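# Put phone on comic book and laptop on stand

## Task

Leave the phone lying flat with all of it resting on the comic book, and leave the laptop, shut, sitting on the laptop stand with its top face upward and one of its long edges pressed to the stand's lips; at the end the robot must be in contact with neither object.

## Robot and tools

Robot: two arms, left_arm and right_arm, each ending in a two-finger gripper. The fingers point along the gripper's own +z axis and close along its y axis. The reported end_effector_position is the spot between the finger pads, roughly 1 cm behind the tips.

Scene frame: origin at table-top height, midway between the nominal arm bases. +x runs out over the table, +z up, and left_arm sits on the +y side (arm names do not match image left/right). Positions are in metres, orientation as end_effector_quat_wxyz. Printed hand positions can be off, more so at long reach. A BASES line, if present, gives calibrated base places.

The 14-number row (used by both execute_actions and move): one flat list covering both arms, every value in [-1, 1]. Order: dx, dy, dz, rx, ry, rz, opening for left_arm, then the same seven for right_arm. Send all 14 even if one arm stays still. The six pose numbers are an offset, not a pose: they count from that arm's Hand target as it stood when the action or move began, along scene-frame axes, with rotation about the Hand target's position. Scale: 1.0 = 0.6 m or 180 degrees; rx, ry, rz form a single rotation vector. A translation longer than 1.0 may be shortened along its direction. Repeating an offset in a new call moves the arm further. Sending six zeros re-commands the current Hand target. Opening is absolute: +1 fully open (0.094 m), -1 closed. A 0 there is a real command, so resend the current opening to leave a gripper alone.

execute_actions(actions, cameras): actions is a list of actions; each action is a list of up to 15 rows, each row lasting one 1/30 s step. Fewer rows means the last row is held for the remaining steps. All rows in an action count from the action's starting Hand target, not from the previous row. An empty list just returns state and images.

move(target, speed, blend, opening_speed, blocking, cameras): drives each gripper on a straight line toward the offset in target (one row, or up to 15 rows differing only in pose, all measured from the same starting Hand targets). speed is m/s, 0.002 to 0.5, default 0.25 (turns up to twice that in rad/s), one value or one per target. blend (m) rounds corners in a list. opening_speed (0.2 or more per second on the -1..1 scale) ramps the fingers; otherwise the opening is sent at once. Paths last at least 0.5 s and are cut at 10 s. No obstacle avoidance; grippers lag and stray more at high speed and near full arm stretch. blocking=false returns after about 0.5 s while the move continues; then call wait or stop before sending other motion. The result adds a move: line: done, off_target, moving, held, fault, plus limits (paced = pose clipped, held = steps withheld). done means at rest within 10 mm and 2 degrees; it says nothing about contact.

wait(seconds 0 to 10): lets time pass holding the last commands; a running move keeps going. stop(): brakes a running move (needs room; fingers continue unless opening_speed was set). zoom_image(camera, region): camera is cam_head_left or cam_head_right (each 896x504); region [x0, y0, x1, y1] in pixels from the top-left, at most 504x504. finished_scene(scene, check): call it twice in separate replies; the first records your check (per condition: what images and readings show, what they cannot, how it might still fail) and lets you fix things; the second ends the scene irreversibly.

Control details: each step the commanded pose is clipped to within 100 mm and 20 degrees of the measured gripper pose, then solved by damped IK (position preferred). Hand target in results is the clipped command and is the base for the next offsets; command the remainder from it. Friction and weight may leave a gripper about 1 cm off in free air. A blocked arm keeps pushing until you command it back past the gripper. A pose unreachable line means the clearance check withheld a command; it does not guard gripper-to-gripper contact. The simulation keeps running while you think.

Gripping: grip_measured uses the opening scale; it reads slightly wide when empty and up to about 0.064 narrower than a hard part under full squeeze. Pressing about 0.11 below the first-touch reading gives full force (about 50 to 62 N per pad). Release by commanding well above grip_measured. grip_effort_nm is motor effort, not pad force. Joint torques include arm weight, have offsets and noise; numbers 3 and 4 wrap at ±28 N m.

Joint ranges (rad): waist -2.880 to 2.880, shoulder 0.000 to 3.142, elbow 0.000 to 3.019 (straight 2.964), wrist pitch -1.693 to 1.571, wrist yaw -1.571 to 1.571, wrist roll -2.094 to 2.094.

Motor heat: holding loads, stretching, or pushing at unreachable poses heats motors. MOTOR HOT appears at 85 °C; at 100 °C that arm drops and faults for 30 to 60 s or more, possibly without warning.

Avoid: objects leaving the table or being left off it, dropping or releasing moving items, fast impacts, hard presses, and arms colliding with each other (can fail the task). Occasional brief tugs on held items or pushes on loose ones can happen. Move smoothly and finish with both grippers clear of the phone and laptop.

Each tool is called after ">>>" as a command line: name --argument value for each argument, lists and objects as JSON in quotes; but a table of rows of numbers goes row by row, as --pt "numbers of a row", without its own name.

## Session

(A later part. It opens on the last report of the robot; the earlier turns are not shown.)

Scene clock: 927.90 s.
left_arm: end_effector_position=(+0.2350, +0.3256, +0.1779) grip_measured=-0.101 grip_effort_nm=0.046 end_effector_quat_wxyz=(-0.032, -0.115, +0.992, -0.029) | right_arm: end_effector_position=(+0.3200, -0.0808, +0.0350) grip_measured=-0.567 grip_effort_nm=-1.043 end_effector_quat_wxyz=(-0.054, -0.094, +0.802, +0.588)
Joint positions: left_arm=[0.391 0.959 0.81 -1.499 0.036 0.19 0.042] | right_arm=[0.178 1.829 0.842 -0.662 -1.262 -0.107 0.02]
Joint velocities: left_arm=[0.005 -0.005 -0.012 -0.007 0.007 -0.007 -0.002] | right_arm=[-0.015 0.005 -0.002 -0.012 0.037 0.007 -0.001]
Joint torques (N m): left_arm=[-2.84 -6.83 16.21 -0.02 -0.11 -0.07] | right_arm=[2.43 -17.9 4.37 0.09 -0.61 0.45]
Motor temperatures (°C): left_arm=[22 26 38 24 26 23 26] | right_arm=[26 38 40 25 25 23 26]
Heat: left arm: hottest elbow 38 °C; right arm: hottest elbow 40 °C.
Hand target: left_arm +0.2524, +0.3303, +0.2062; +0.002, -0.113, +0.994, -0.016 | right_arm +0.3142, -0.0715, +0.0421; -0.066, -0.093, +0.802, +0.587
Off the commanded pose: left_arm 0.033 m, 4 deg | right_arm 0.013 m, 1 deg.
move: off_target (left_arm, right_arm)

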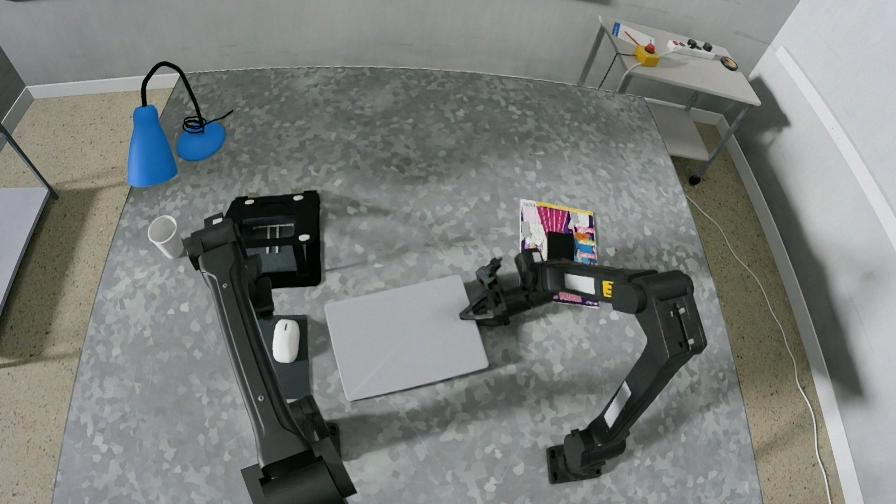

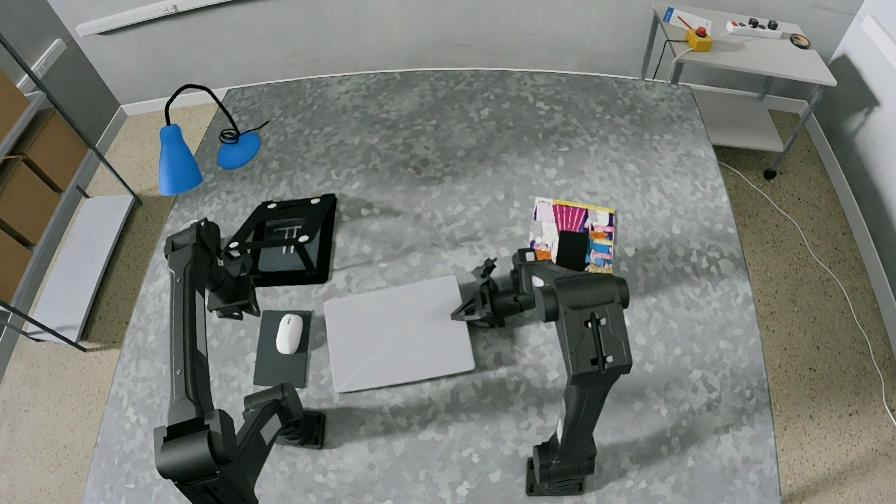

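>>> move --pt "0.0 0.017 0.0 0 0 -0.055 0.85 0 0.0 0.0 0 0 0.0 -0.95" --pt "0.0 0.017 -0.31 0 0 -0.055 0.85 0 0.0 0.0 0 0 0.0 -0.95" --speed 0.12

>>> zoom_image --camera "cam_head_right" --region '[220, 260, 380, 400]'

Scene clock: 933.83 s.
left_arm: end_effector_position=(+0.2513, +0.3340, +0.0333) grip_measured=+0.848 grip_effort_nm=0.115 end_effector_quat_wxyz=(+0.002, -0.018, +1.000, -0.020) | right_arm: end_effector_position=(+0.3200, -0.0808, +0.0350) grip_measured=-0.567 grip_effort_nm=-1.043 end_effector_quat_wxyz=(-0.054, -0.094, +0.802, +0.588)
Joint positions: left_arm=[0.397 1.157 0.525 -0.951 0.038 0.389 0.087] | right_arm=[0.178 1.829 0.842 -0.662 -1.262 -0.107 0.02]
Joint velocities: left_arm=[0.005 0.015 0.012 -0.017 -0.007 0.051 -0.001] | right_arm=[0.005 0.005 0.002 0.002 0.037 -0.007 0]
Joint torques (N m): left_arm=[-0.5 -4.31 6.97 2 -0.3 -0.11] | right_arm=[2.37 -17.9 4.36 0.08 -0.61 0.44]
Motor temperatures (°C): left_arm=[22 26 39 24 26 23 26] | right_arm=[26 38 40 25 25 23 27]
Heat: left arm: hottest elbow 39 °C; right arm: hottest elbow 40 °C.
Hand target: left_arm +0.2510, +0.3380, +0.0207; +0.000, -0.026, +1.000, -0.016 | right_arm +0.3142, -0.0715, +0.0421; -0.066, -0.093, +0.802, +0.587
Off the commanded pose: left_arm 0.015 m, 1 deg | right_arm 0.013 m, 1 deg.
move: off_target (left_arm, right_arm)

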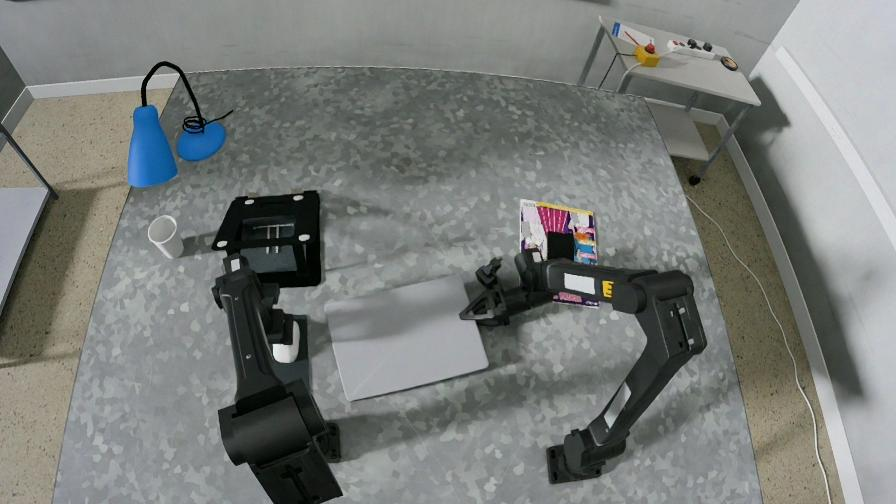

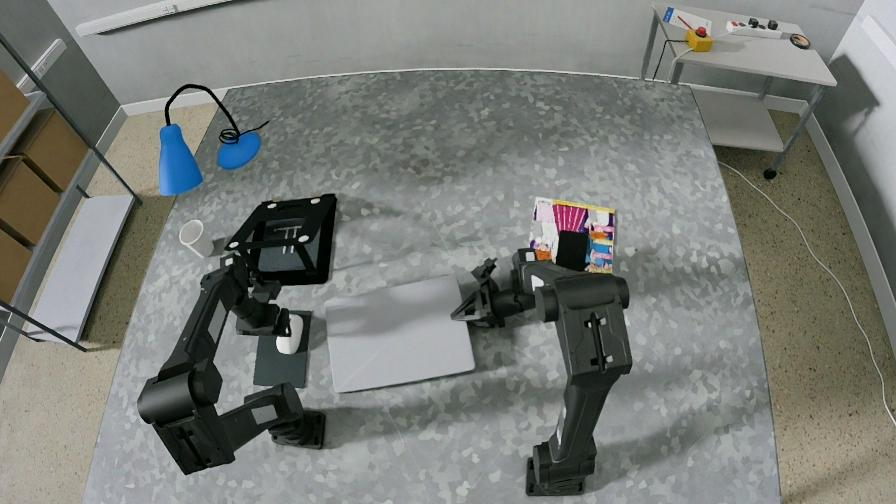

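Scaled by 3.150.

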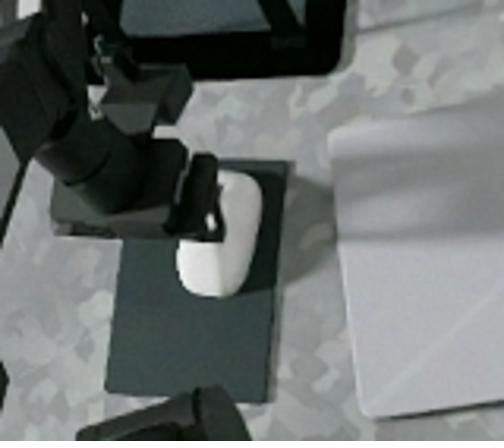

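>>> zoom_image --camera "cam_head_left" --region '[220, 280, 330, 380]'

Scaled by 4.582.

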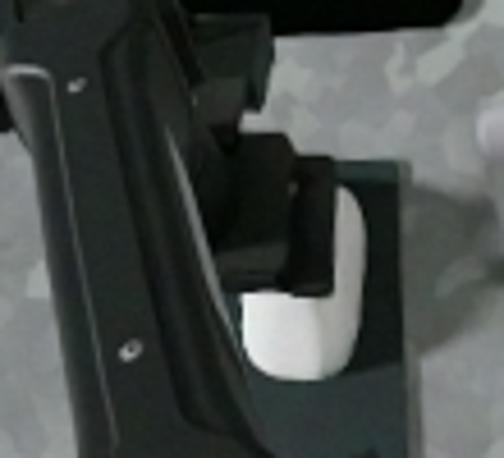

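>>> move --pt "0.0 0.0 0.1 0 0 0.0 0.95 0 0.0 0.0 0 0 0.0 -0.95" --pt "0.0 -0.055 0.1 0 0 0.0 0.95 0 0.0 0.0 0 0 0.0 -0.95" --speed 0.12

>>> zoom_image --camera "cam_head_left" --region '[220, 280, 330, 380]'

>>> zoom_image --camera "cam_head_right" --region '[220, 260, 330, 360]'

Scene clock: 950.57 s.
left_arm: end_effector_position=(+0.2326, +0.3027, +0.0623) grip_measured=+0.948 grip_effort_nm=0.129 end_effector_quat_wxyz=(-0.023, -0.029, +0.999, -0.025) | right_arm: end_effector_position=(+0.3200, -0.0808, +0.0350) grip_measured=-0.567 grip_effort_nm=-1.033 end_effector_quat_wxyz=(-0.054, -0.094, +0.802, +0.588)
Joint positions: left_arm=[0.294 1.039 0.537 -1.128 0.035 0.266 0.092] | right_arm=[0.178 1.829 0.842 -0.662 -1.262 -0.107 0.02]
Joint velocities: left_arm=[-0.005 -0.005 0.007 -0.007 -0.007 -0.022 -0.001] | right_arm=[-0.005 -0.015 0.007 -0.002 0.007 0.037 -0.001]
Joint torques (N m): left_arm=[-2.78 -5.89 12.89 -0.09 -0.08 -0.11] | right_arm=[2.32 -17.85 4.36 0.08 -0.61 0.45]
Motor temperatures (°C): left_arm=[22 26 38 24 26 23 26] | right_arm=[26 38 39 25 25 23 27]
Heat: left arm: hottest elbow 38 °C; right arm: hottest elbow 39 °C.
Hand target: left_arm +0.2512, +0.3059, +0.0807; +0.001, -0.026, +1.000, -0.016 | right_arm +0.3142, -0.0715, +0.0421; -0.066, -0.093, +0.802, +0.587
Off the commanded pose: left_arm 0.026 m, 3 deg | right_arm 0.013 m, 1 deg.
move: off_target (left_arm, right_arm)

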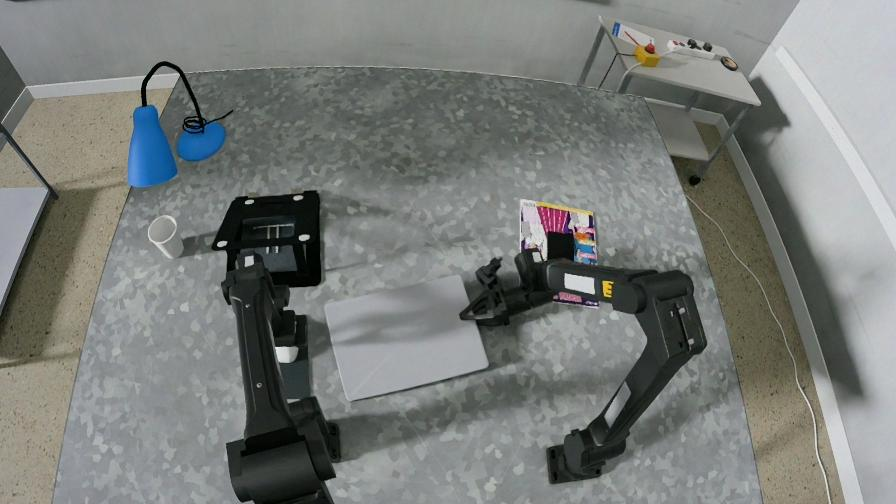

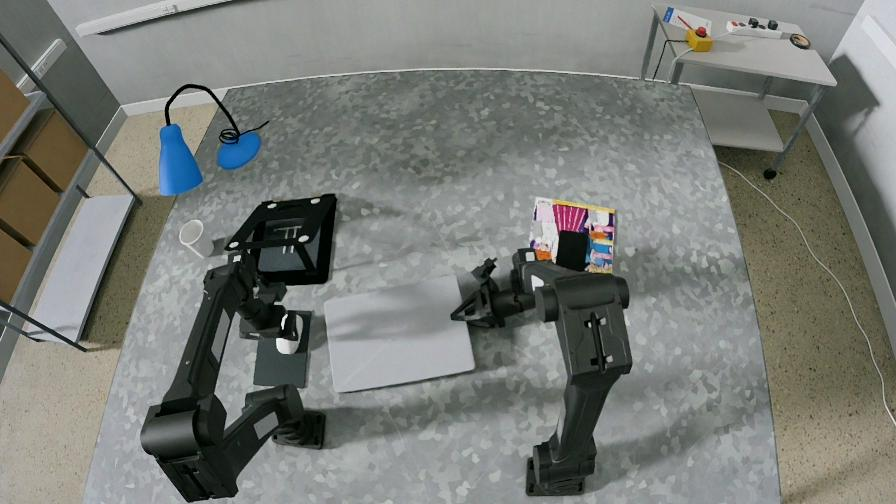

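Scaled by 4.582.

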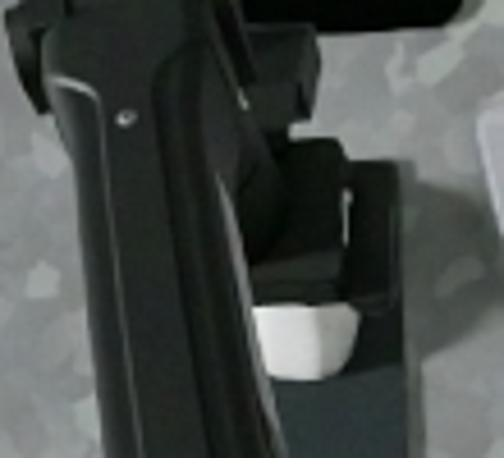

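Scaled by 4.582.

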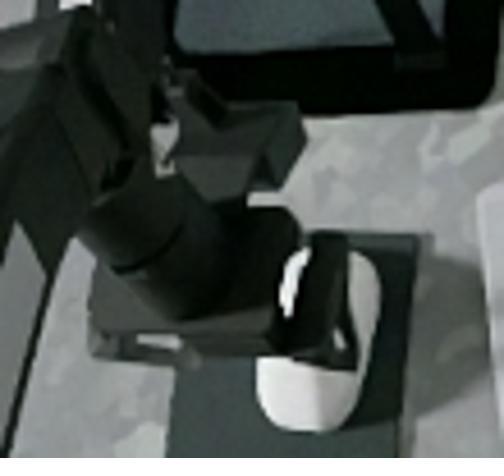

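>>> move --pt "0.015 -0.035 0.0 0 0 0.0 0.95 0 0.0 0.0 0 0 0.0 -0.95" --pt "0.015 -0.035 -0.1 0 0 0.0 0.95 0 0.0 0.0 0 0 0.0 -0.95" --speed 0.1

>>> zoom_image --camera "cam_head_left" --region '[220, 280, 330, 380]'

>>> zoom_image --camera "cam_head_right" --region '[220, 260, 330, 360]'

Scene clock: 956.67 s.
left_arm: end_effector_position=(+0.2605, +0.2874, +0.0258) grip_measured=+0.948 grip_effort_nm=0.129 end_effector_quat_wxyz=(+0.005, -0.029, +0.999, -0.017) | right_arm: end_effector_position=(+0.3200, -0.0808, +0.0350) grip_measured=-0.567 grip_effort_nm=-1.043 end_effector_quat_wxyz=(-0.054, -0.094, +0.802, +0.588)
Joint positions: left_arm=[0.194 1.147 0.494 -0.914 0.035 0.165 0.092] | right_arm=[0.178 1.829 0.842 -0.662 -1.262 -0.107 0.02]
Joint velocities: left_arm=[-0.005 -0.005 -0.017 -0.002 -0.051 -0.051 -0.001] | right_arm=[-0.005 -0.015 0.002 -0.012 -0.037 -0.007 0]
Joint torques (N m): left_arm=[-3.08 -6.18 7.45 0.66 -0.07 -0.11] | right_arm=[2.32 -17.79 4.37 0.1 -0.61 0.45]
Motor temperatures (°C): left_arm=[22 26 39 24 26 23 26] | right_arm=[26 38 39 25 25 23 27]
Heat: left arm: hottest elbow 39 °C; right arm: hottest elbow 39 °C.
Hand target: left_arm +0.2595, +0.2841, +0.0212; +0.001, -0.027, +1.000, -0.016 | right_arm +0.3142, -0.0715, +0.0421; -0.066, -0.093, +0.802, +0.587
Off the commanded pose: left_arm 0.006 m, 1 deg | right_arm 0.013 m, 1 deg.
move: off_target (right_arm)

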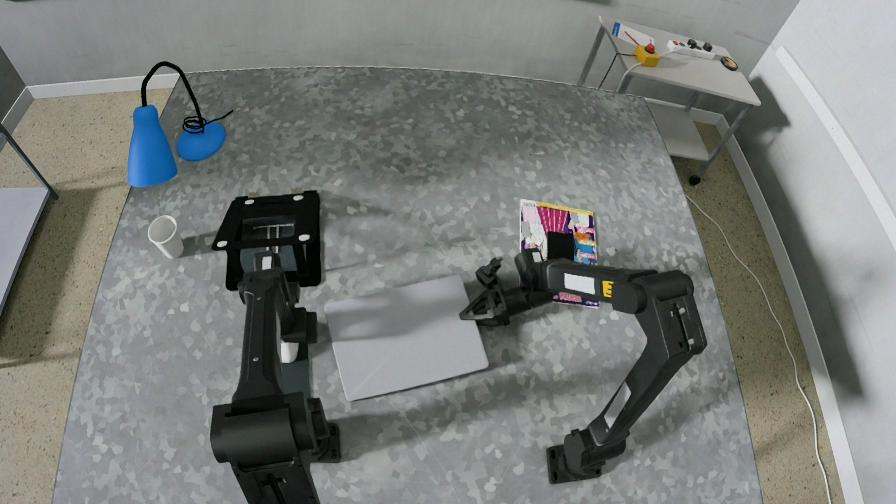

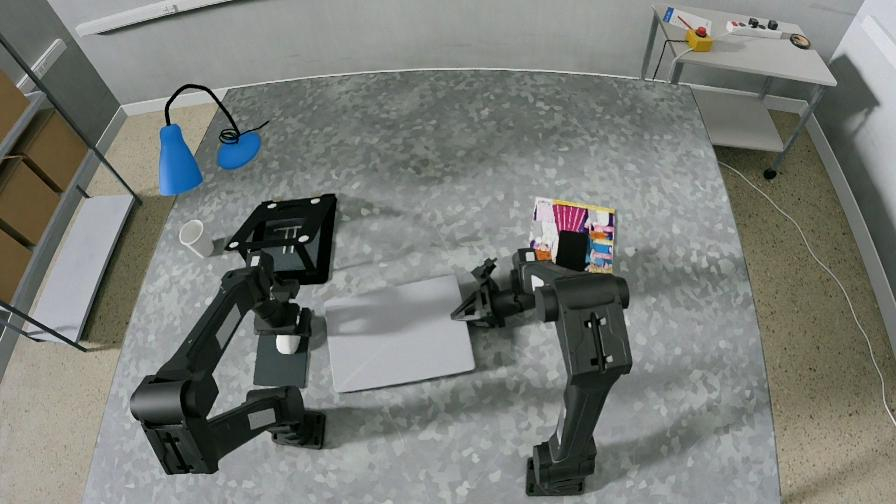

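Scaled by 4.582.

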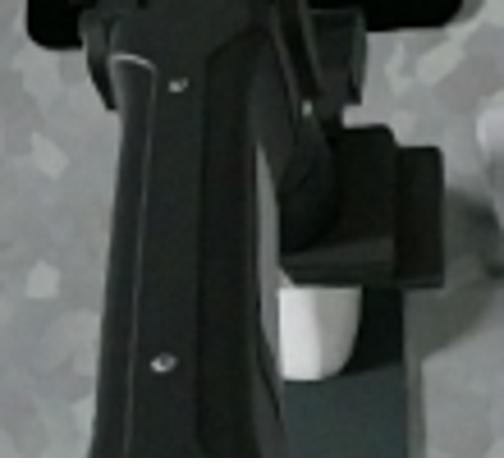

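Scaled by 4.582.

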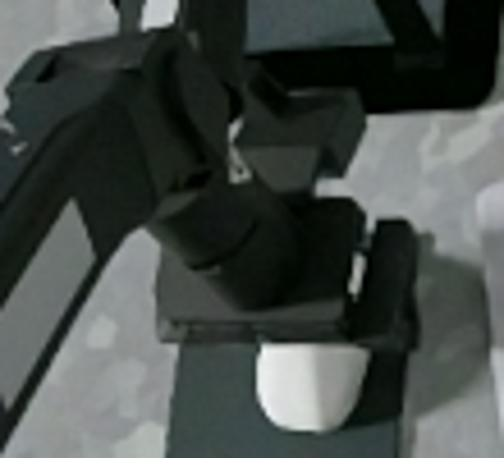

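>>> move --pt "0.0 0.0 -0.02 0 0 0.0 0.1 0 0.0 0.0 0 0 0.0 -0.95" --speed 0.1 --opening_speed 0.5

>>> zoom_image --camera "cam_head_right" --region '[220, 260, 330, 360]'

Scene clock: 960.97 s.
left_arm: end_effector_position=(+0.2617, +0.2878, +0.0145) grip_measured=+0.213 grip_effort_nm=-0.974 end_effector_quat_wxyz=(+0.006, -0.029, +0.999, -0.016) | right_arm: end_effector_position=(+0.3200, -0.0808, +0.0350) grip_measured=-0.567 grip_effort_nm=-1.033 end_effector_quat_wxyz=(-0.054, -0.094, +0.802, +0.588)
Joint positions: left_arm=[0.193 1.179 0.479 -0.865 0.034 0.164 0.057] | right_arm=[0.178 1.829 0.842 -0.662 -1.262 -0.107 0.02]
Joint velocities: left_arm=[-0.015 -0.005 0.007 0.017 -0.007 -0.051 -0.001] | right_arm=[-0.015 -0.005 -0.012 -0.017 -0.051 0.022 -0.001]
Joint torques (N m): left_arm=[-2.37 -5.71 6.97 0.73 -0.05 -0.13] | right_arm=[2.32 -17.9 4.38 0.06 -0.61 0.44]
Motor temperatures (°C): left_arm=[22 26 39 24 26 23 26] | right_arm=[26 38 39 25 25 23 27]
Heat: left arm: hottest elbow 39 °C; right arm: hottest elbow 39 °C.
Hand target: left_arm +0.2593, +0.2840, +0.0093; +0.001, -0.026, +1.000, -0.016 | right_arm +0.3142, -0.0715, +0.0421; -0.066, -0.093, +0.802, +0.587
Off the commanded pose: left_arm 0.007 m, 1 deg | right_arm 0.013 m, 1 deg.
move: off_target (right_arm)

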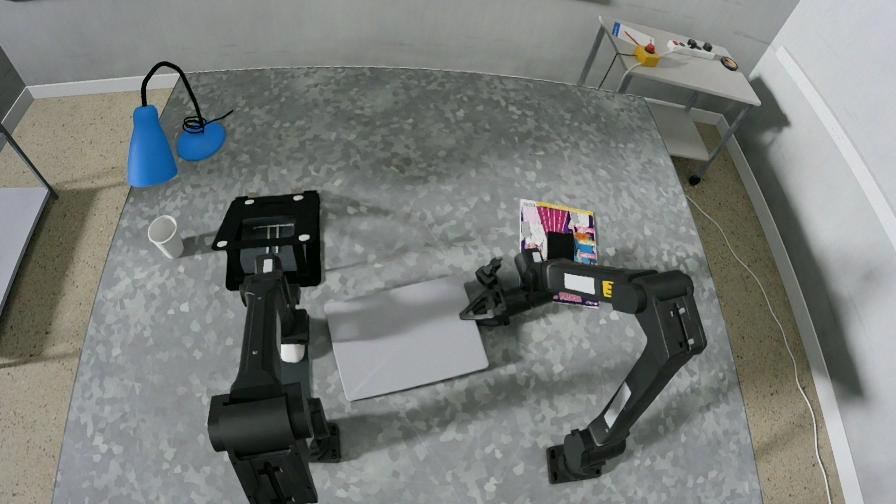

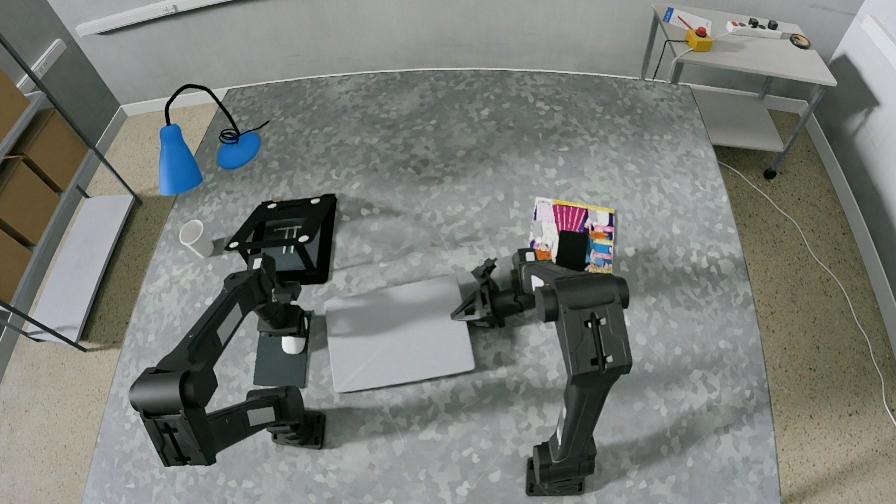

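Scaled by 4.582.

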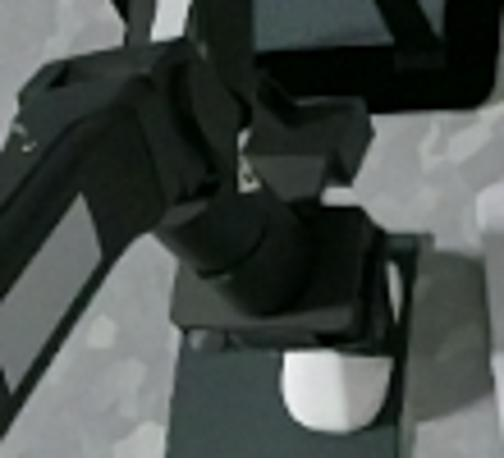

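>>> move --pt "-0.02 0.0 0.16 0 0 0.0 0.1 0 0.0 0.0 0 0 0.0 -0.95" --pt "-0.06 0.36 0.16 0 0 0.0 0.1 0 0.0 0.0 0 0 0.0 -0.95" --pt "-0.06 0.36 0.02 0 0 0.0 0.1 0 0.0 0.0 0 0 0.0 -0.95" --speed 0.15

>>> zoom_image --camera "cam_head_right" --region '[120, 260, 300, 400]'

Scene clock: 967.90 s.
left_arm: end_effector_position=(+0.2268, +0.4969, +0.0208) grip_measured=+0.211 grip_effort_nm=-1.009 end_effector_quat_wxyz=(-0.006, -0.026, +0.999, -0.017) | right_arm: end_effector_position=(+0.3200, -0.0808, +0.0350) grip_measured=-0.567 grip_effort_nm=-1.043 end_effector_quat_wxyz=(-0.054, -0.094, +0.802, +0.588)
Joint positions: left_arm=[0.898 1.436 0.728 -0.897 0.012 0.875 0.057] | right_arm=[0.178 1.829 0.842 -0.662 -1.262 -0.107 0.02]
Joint velocities: left_arm=[-0.034 -0.005 -0.002 -0.002 0.066 -0.037 0] | right_arm=[-0.015 0.005 0.012 0.002 -0.007 -0.007 0]
Joint torques (N m): left_arm=[-1.03 -10.17 7.56 0.46 0.16 0.1] | right_arm=[2.26 -17.85 4.37 0.09 -0.62 0.45]
Motor temperatures (°C): left_arm=[22 26 39 24 26 23 27] | right_arm=[26 39 39 25 25 23 27]
Heat: left arm: hottest elbow 39 °C; right arm: hottest shoulder 39 °C.
Hand target: left_arm +0.2254, +0.4997, +0.0192; -0.003, -0.026, +1.000, -0.016 | right_arm +0.3142, -0.0715, +0.0421; -0.066, -0.093, +0.802, +0.587
Off the commanded pose: left_arm 0.005 m, 1 deg | right_arm 0.013 m, 1 deg.
move: off_target (right_arm)

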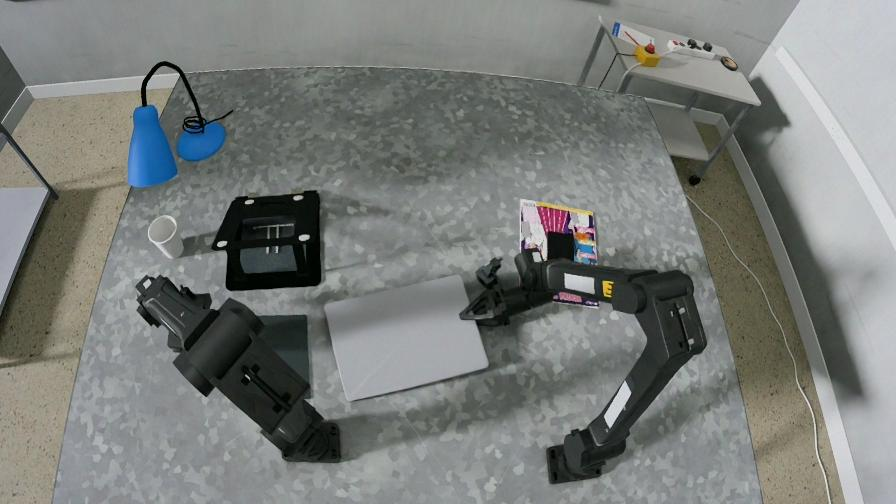

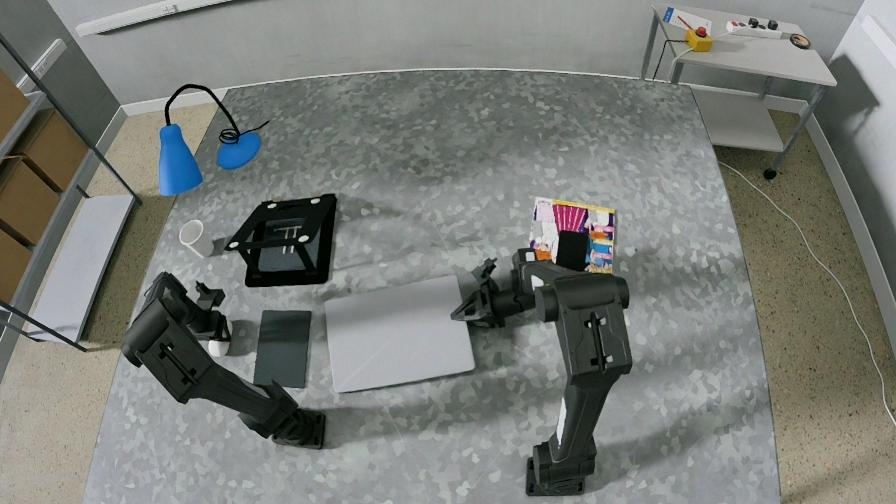

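Scaled by 2.800.

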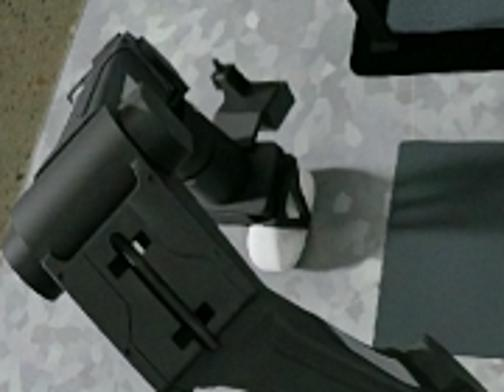

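>>> move --pt "0.0 0.0 -0.016 0 0 0.0 0.1 0 0.0 0.0 0 0 0.0 -0.95" --speed 0.05 --cameras '[]'

>>> move --pt "0.0 0.0 0.0 0 0 0.0 0.7 0 0.0 0.0 0 0 0.0 -0.95" --speed 0.05 --opening_speed 0.6 --cameras '[]'

>>> move --pt "0.0 0.0 0.25 0 0 0.0 0.7 0 0.0 0.0 0 0 0.0 -0.95" --speed 0.15

Scene clock: 974.87 s.
left_arm: end_effector_position=(+0.2282, +0.4985, +0.0133) grip_measured=+0.211 grip_effort_nm=-1.009 end_effector_quat_wxyz=(-0.003, -0.026, +1.000, -0.015) | right_arm: end_effector_position=(+0.3200, -0.0808, +0.0350) grip_measured=-0.567 grip_effort_nm=-1.038 end_effector_quat_wxyz=(-0.054, -0.094, +0.802, +0.588)
Joint positions: left_arm=[0.898 1.453 0.721 -0.865 0.013 0.875 0.057] | right_arm=[0.178 1.829 0.842 -0.662 -1.262 -0.107 0.02]
Joint velocities: left_arm=[0.005 -0.005 0.007 -0.027 0.007 -0.051 -0.002] | right_arm=[-0.005 -0.005 0.002 -0.012 0.051 0.007 -0.001]
Joint torques (N m): left_arm=[-0.32 -9.93 6.95 0.54 0.22 0.11] | right_arm=[2.37 -17.96 4.37 0.06 -0.61 0.45]
Motor temperatures (°C): left_arm=[22 26 38 24 26 23 27] | right_arm=[26 39 38 25 25 24 27]
Heat: left arm: hottest elbow 38 °C; right arm: hottest shoulder 39 °C.
Hand target: left_arm +0.2255, +0.4997, +0.0097; -0.002, -0.026, +1.000, -0.016 | right_arm +0.3142, -0.0715, +0.0421; -0.066, -0.093, +0.802, +0.587
Off the commanded pose: left_arm 0.005 m, 0 deg | right_arm 0.013 m, 1 deg.
move: off_target (right_arm)
No camera images: "cameras" was empty.

Scene clock: 976.23 s.
left_arm: end_effector_position=(+0.2282, +0.4986, +0.0133) grip_measured=+0.697 grip_effort_nm=0.129 end_effector_quat_wxyz=(-0.003, -0.026, +1.000, -0.014) | right_arm: end_effector_position=(+0.3200, -0.0808, +0.0350) grip_measured=-0.567 grip_effort_nm=-1.038 end_effector_quat_wxyz=(-0.054, -0.094, +0.802, +0.588)
Joint positions: left_arm=[0.898 1.453 0.721 -0.865 0.013 0.875 0.08] | right_arm=[0.178 1.829 0.842 -0.662 -1.262 -0.107 0.02]
Joint velocities: left_arm=[-0.005 -0.005 -0.002 -0.002 -0.022 0.022 0.001] | right_arm=[0.005 -0.005 0.012 -0.022 0.037 0.037 0]
Joint torques (N m): left_arm=[-0.21 -9.35 7.2 0.64 0.12 0.15] | right_arm=[2.37 -17.85 4.4 0.09 -0.61 0.45]
Motor temperatures (°C): left_arm=[22 26 38 24 26 23 27] | right_arm=[26 39 38 25 25 24 27]
Heat: left arm: hottest elbow 38 °C; right arm: hottest shoulder 39 °C.
Hand target: left_arm +0.2255, +0.4997, +0.0097; -0.002, -0.026, +1.000, -0.016 | right_arm +0.3142, -0.0715, +0.0421; -0.066, -0.093, +0.802, +0.587
Off the commanded pose: left_arm 0.005 m, 0 deg | right_arm 0.013 m, 1 deg.
move: off_target (right_arm)
No camera images: "cameras" was empty.

Scene clock: 977.93 s.
left_arm: end_effector_position=(+0.2156, +0.4820, +0.1333) grip_measured=+0.698 grip_effort_nm=0.125 end_effector_quat_wxyz=(-0.025, -0.025, +0.999, -0.041) | right_arm: end_effector_position=(+0.3200, -0.0808, +0.0350) grip_measured=-0.567 grip_effort_nm=-1.043 end_effector_quat_wxyz=(-0.054, -0.094, +0.802, +0.588)
Joint positions: left_arm=[0.898 1.25 0.893 -1.31 0.013 0.879 0.08] | right_arm=[0.178 1.829 0.842 -0.662 -1.262 -0.107 0.02]
Joint velocities: left_arm=[-0.024 -0.015 -0.007 -0.032 0.051 0.037 0] | right_arm=[-0.015 -0.024 0.017 -0.007 0.081 0.007 -0.001]
Joint torques (N m): left_arm=[-0.32 -10.46 15.15 -0.12 0.21 0.1] | right_arm=[2.43 -17.9 4.37 0.09 -0.61 0.45]
Motor temperatures (°C): left_arm=[22 26 38 24 26 23 27] | right_arm=[26 39 38 25 25 24 27]
Heat: left arm: hottest elbow 38 °C; right arm: hottest shoulder 39 °C.
Hand target: left_arm +0.2254, +0.5020, +0.1591; -0.003, -0.026, +1.000, -0.016 | right_arm +0.3142, -0.0715, +0.0421; -0.066, -0.093, +0.802, +0.587
Off the commanded pose: left_arm 0.033 m, 4 deg | right_arm 0.013 m, 1 deg.
move: off_target (left_arm, right_arm)

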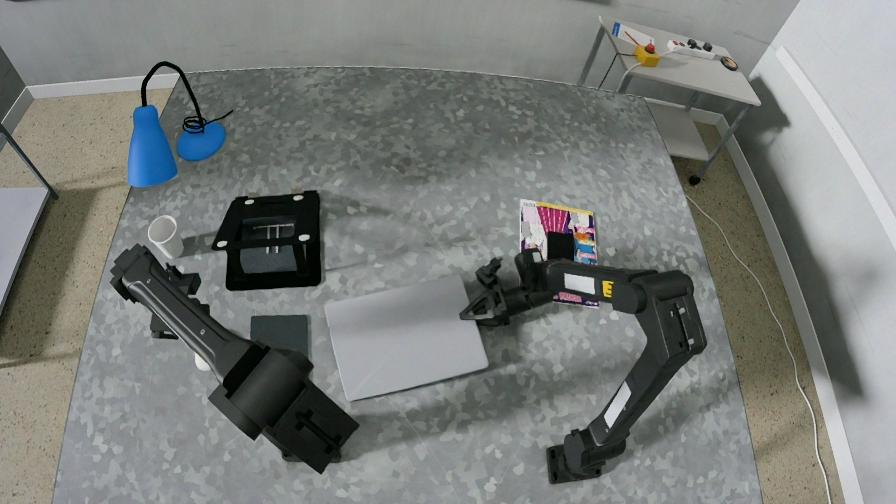

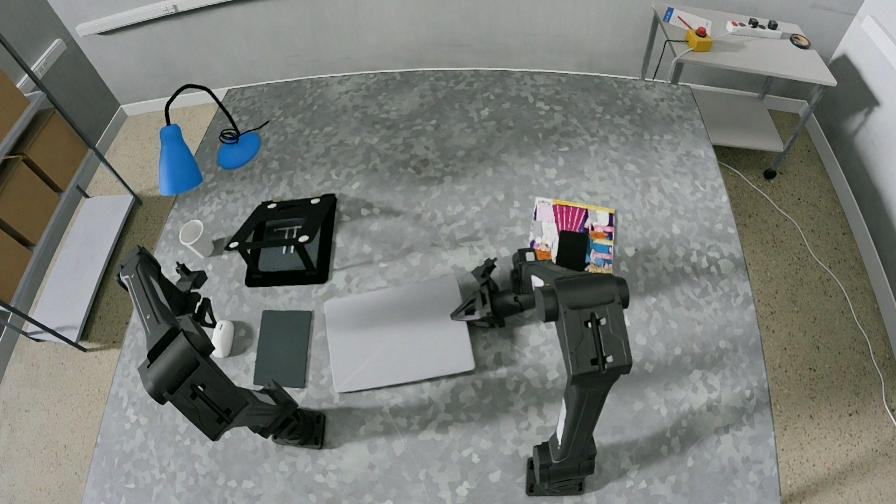

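>>> execute_actions --actions '[]'

Scene clock: 991.97 s.
left_arm: end_effector_position=(+0.2155, +0.4819, +0.1333) grip_measured=+0.698 grip_effort_nm=0.129 end_effector_quat_wxyz=(-0.025, -0.024, +0.999, -0.042) | right_arm: end_effector_position=(+0.3200, -0.0808, +0.0350) grip_measured=-0.567 grip_effort_nm=-1.038 end_effector_quat_wxyz=(-0.054, -0.094, +0.802, +0.588)
Joint positions: left_arm=[0.898 1.25 0.893 -1.31 0.013 0.879 0.08] | right_arm=[0.178 1.829 0.842 -0.662 -1.262 -0.107 0.02]
Joint velocities: left_arm=[0.005 0.005 0.002 -0.012 -0.051 -0.037 0.001] | right_arm=[0.005 -0.005 -0.002 -0.002 -0.037 0.007 0]
Joint torques (N m): left_arm=[-0.44 -9.11 15.08 -0.17 0.13 0.16] | right_arm=[2.37 -17.9 4.36 0.09 -0.61 0.45]
Motor temperatures (°C): left_arm=[22 26 39 23 26 23 27] | right_arm=[26 39 38 25 25 24 27]
Heat: left arm: hottest elbow 39 °C; right arm: hottest shoulder 39 °C.
Hand target: left_arm +0.2254, +0.5020, +0.1591; -0.002, -0.026, +1.000, -0.016 | right_arm +0.3142, -0.0715, +0.0421; -0.066, -0.093, +0.802, +0.587
Tool commands: left_gripper/opening=+0.7 right_gripper/opening=-0.95
Off the commanded pose: left_arm 0.033 m, 4 deg | right_arm 0.013 m, 1 deg.

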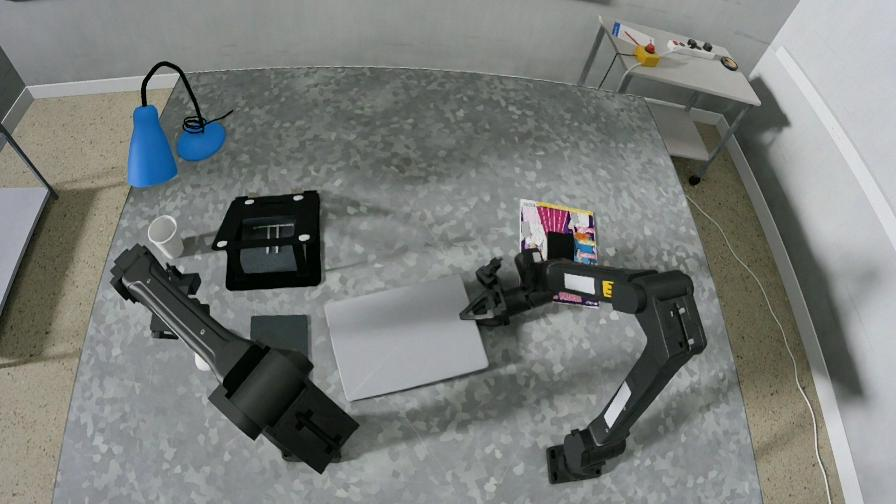

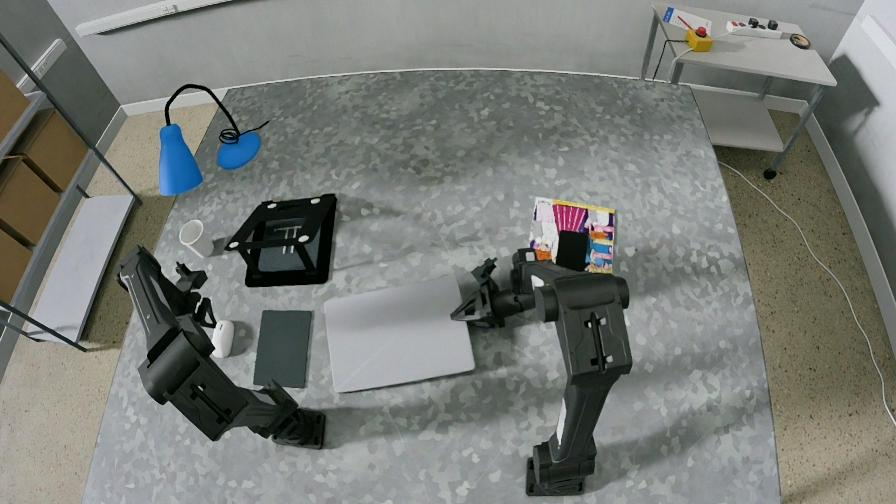

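>>> move --pt "0 0 0.1 0 0 0 -0.1 0 0 0 0 0 0 -0.95" --pt "0.03 -0.28 0.09 0 0 0.03 -0.1 0 0 0 0 0 0 -0.95" --speed 0.15 --blend 0.03

Scene clock: 997.50 s.
left_arm: end_effector_position=(+0.2461, +0.3397, +0.2156) grip_measured=-0.098 grip_effort_nm=-0.081 end_effector_quat_wxyz=(+0.004, -0.076, +0.997, -0.017) | right_arm: end_effector_position=(+0.3200, -0.0808, +0.0350) grip_measured=-0.567 grip_effort_nm=-1.033 end_effector_quat_wxyz=(-0.054, -0.094, +0.802, +0.588)
Joint positions: left_arm=[0.426 0.942 0.902 -1.535 0.034 0.303 0.042] | right_arm=[0.178 1.829 0.842 -0.662 -1.262 -0.107 0.02]
Joint velocities: left_arm=[-0.005 -0.005 -0.002 0.002 -0.037 0.022 0] | right_arm=[-0.024 -0.005 0.002 -0.007 0.066 -0.007 -0.001]
Joint torques (N m): left_arm=[-2.67 -6.24 9.22 -0.17 -0.11 -0.11] | right_arm=[2.37 -17.9 4.36 0.08 -0.62 0.45]
Motor temperatures (°C): left_arm=[22 26 39 23 26 23 27] | right_arm=[26 39 38 25 25 24 27]
Heat: left arm: hottest elbow 39 °C; right arm: hottest shoulder 39 °C.
Hand target: left_arm +0.2424, +0.3347, +0.2147; +0.001, -0.073, +0.997, -0.016 | right_arm +0.3142, -0.0715, +0.0421; -0.066, -0.093, +0.802, +0.587
Off the commanded pose: left_arm 0.007 m, 1 deg | right_arm 0.013 m, 1 deg.
move: off_target (right_arm)

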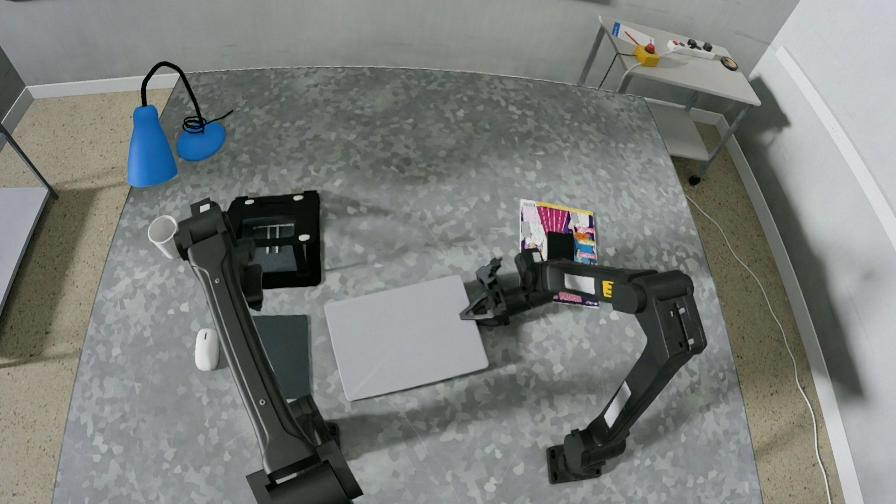

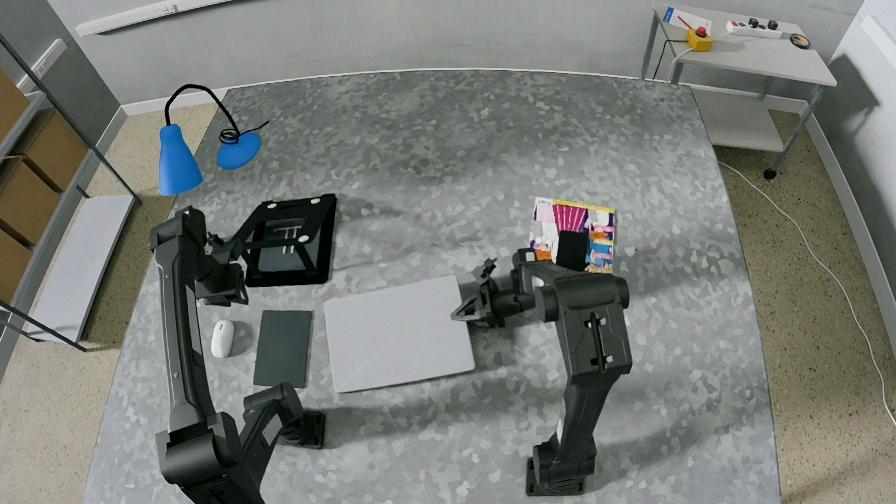

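>>> move --target '[0.013,-0.1,-0.09,-0.356,-0.061,0,-0.1,0,0,0,0,0,0,-0.95]' --speed 0.15

>>> move --target '[0.02,0,-0.1,0,0,0,-0.1,0,0,0,0,0,0,-0.95]' --speed 0.12

Scene clock: 1004.43 s.
left_arm: end_effector_position=(+0.2513, +0.2713, +0.1608) grip_measured=-0.098 grip_effort_nm=-0.081 end_effector_quat_wxyz=(+0.085, -0.081, +0.869, -0.481) | right_arm: end_effector_position=(+0.3200, -0.0808, +0.0350) grip_measured=-0.567 grip_effort_nm=-1.048 end_effector_quat_wxyz=(-0.054, -0.094, +0.802, +0.588)
Joint positions: left_arm=[0.731 1.255 0.696 -1.668 0.851 0.879 0.042] | right_arm=[0.178 1.829 0.842 -0.662 -1.262 -0.107 0.02]
Joint velocities: left_arm=[-0.015 -0.005 0.002 0.012 0.022 0.037 0] | right_arm=[-0.005 0.005 -0.012 -0.002 -0.066 0.051 -0.001]
Joint torques (N m): left_arm=[-0.5 -5.89 6.64 -1.36 0.54 0.13] | right_arm=[2.37 -17.73 4.34 0.09 -0.62 0.46]
Motor temperatures (°C): left_arm=[22 26 39 23 26 23 26] | right_arm=[26 39 38 25 25 24 28]
Heat: left arm: hottest elbow 39 °C; right arm: hottest shoulder 39 °C.
Hand target: left_arm +0.2473, +0.2719, +0.1603; +0.044, -0.059, +0.832, -0.550 | right_arm +0.3142, -0.0715, +0.0421; -0.066, -0.093, +0.802, +0.587
Off the commanded pose: left_arm 0.004 m, 10 deg | right_arm 0.013 m, 1 deg.
joint sent to its limit (left arm) — joint 4 (wrist pitch), lower limit. The joint targets are off in position and orientation.
move: off_target (left_arm, right_arm)

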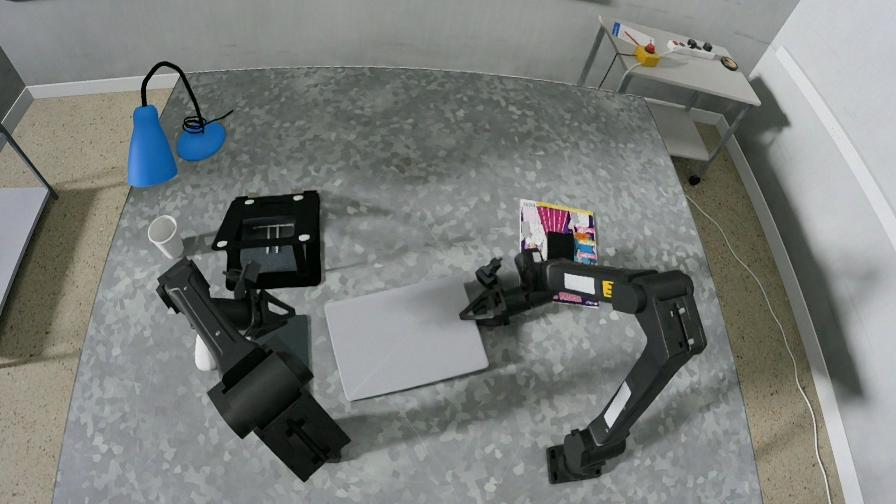

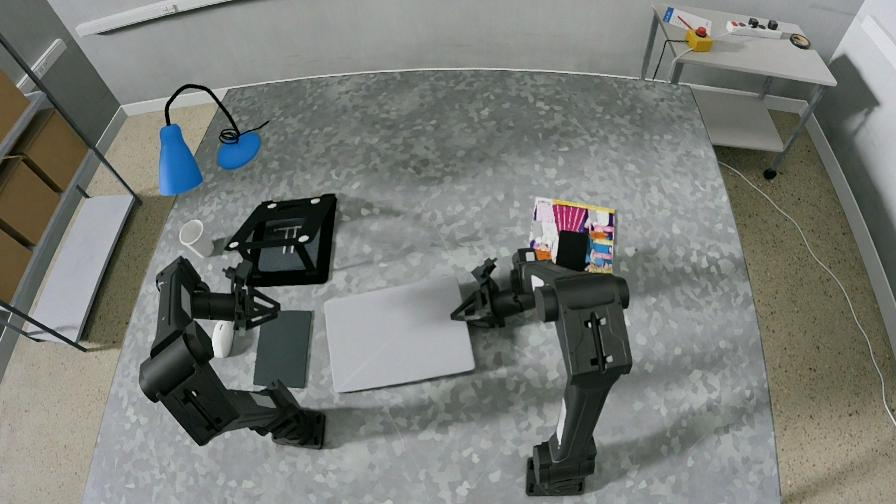

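Scene clock: 1005.93 s.
left_arm: end_effector_position=(+0.2564, +0.2727, +0.1027) grip_measured=-0.098 grip_effort_nm=-0.081 end_effector_quat_wxyz=(+0.042, -0.068, +0.831, -0.551) | right_arm: end_effector_position=(+0.3200, -0.0808, +0.0350) grip_measured=-0.567 grip_effort_nm=-1.038 end_effector_quat_wxyz=(-0.054, -0.094, +0.802, +0.588)
Joint positions: left_arm=[0.726 1.569 0.686 -1.612 0.866 1.043 0.042] | right_arm=[0.178 1.829 0.842 -0.662 -1.262 -0.107 0.02]
Joint velocities: left_arm=[-0.005 -0.015 0.002 -0.012 -0.007 0.051 0.001] | right_arm=[-0.015 -0.015 -0.002 0.007 0.11 -0.007 0]
Joint torques (N m): left_arm=[-3.08 -9.17 5.33 -0.75 0.4 0.19] | right_arm=[2.32 -17.85 4.4 0.08 -0.61 0.45]
Motor temperatures (°C): left_arm=[22 26 39 23 26 23 26] | right_arm=[26 39 38 25 25 24 28]
Heat: left arm: hottest elbow 39 °C; right arm: hottest shoulder 39 °C.
Hand target: left_arm +0.2593, +0.2710, +0.1009; +0.043, -0.058, +0.832, -0.550 | right_arm +0.3142, -0.0715, +0.0421; -0.066, -0.093, +0.802, +0.587
Off the commanded pose: left_arm 0.004 m, 1 deg | right_arm 0.013 m, 1 deg.
move: off_target (right_arm)

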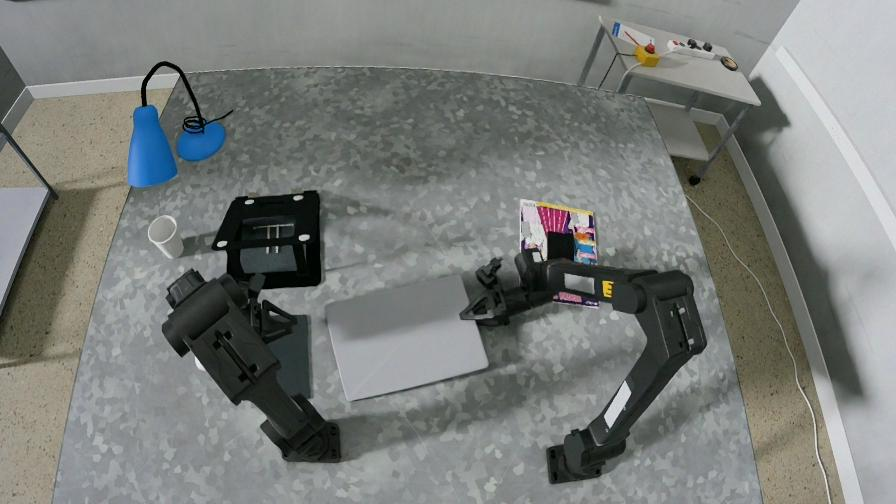

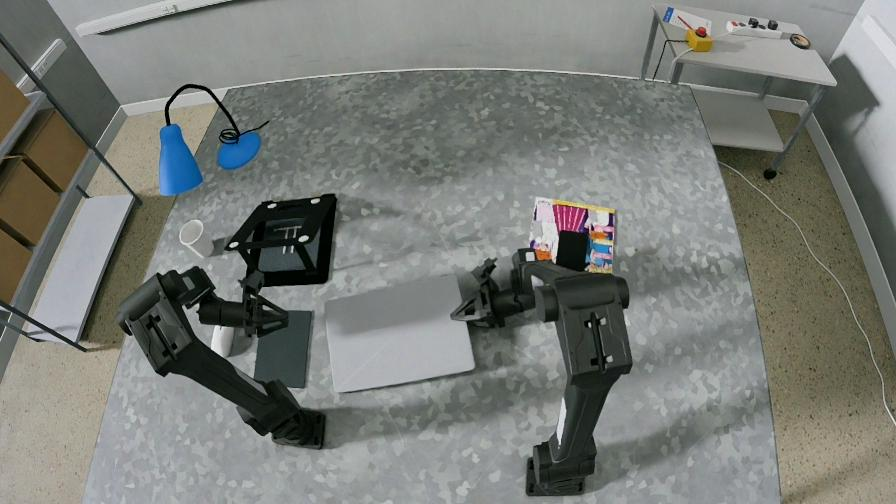

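>>> zoom_image --camera "cam_head_left" --region '[200, 180, 500, 420]'

>>> zoom_image --camera "cam_head_right" --region '[180, 180, 380, 340]'

Scaled by 1.680.

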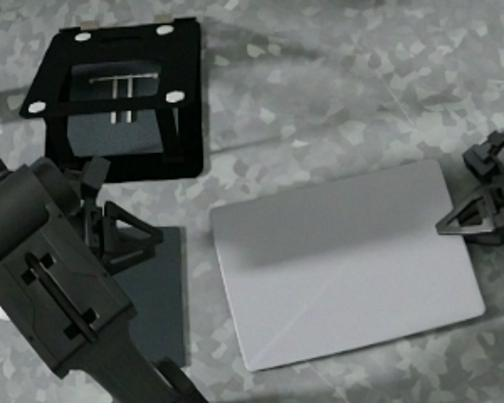

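Scaled by 2.520.

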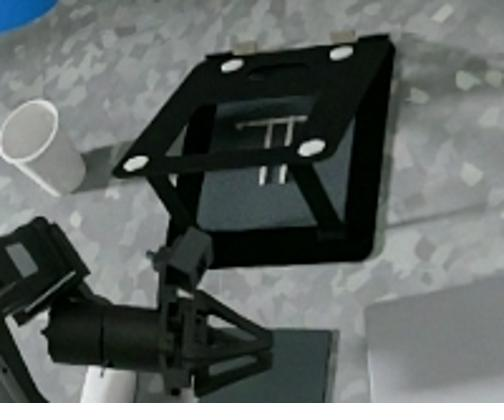

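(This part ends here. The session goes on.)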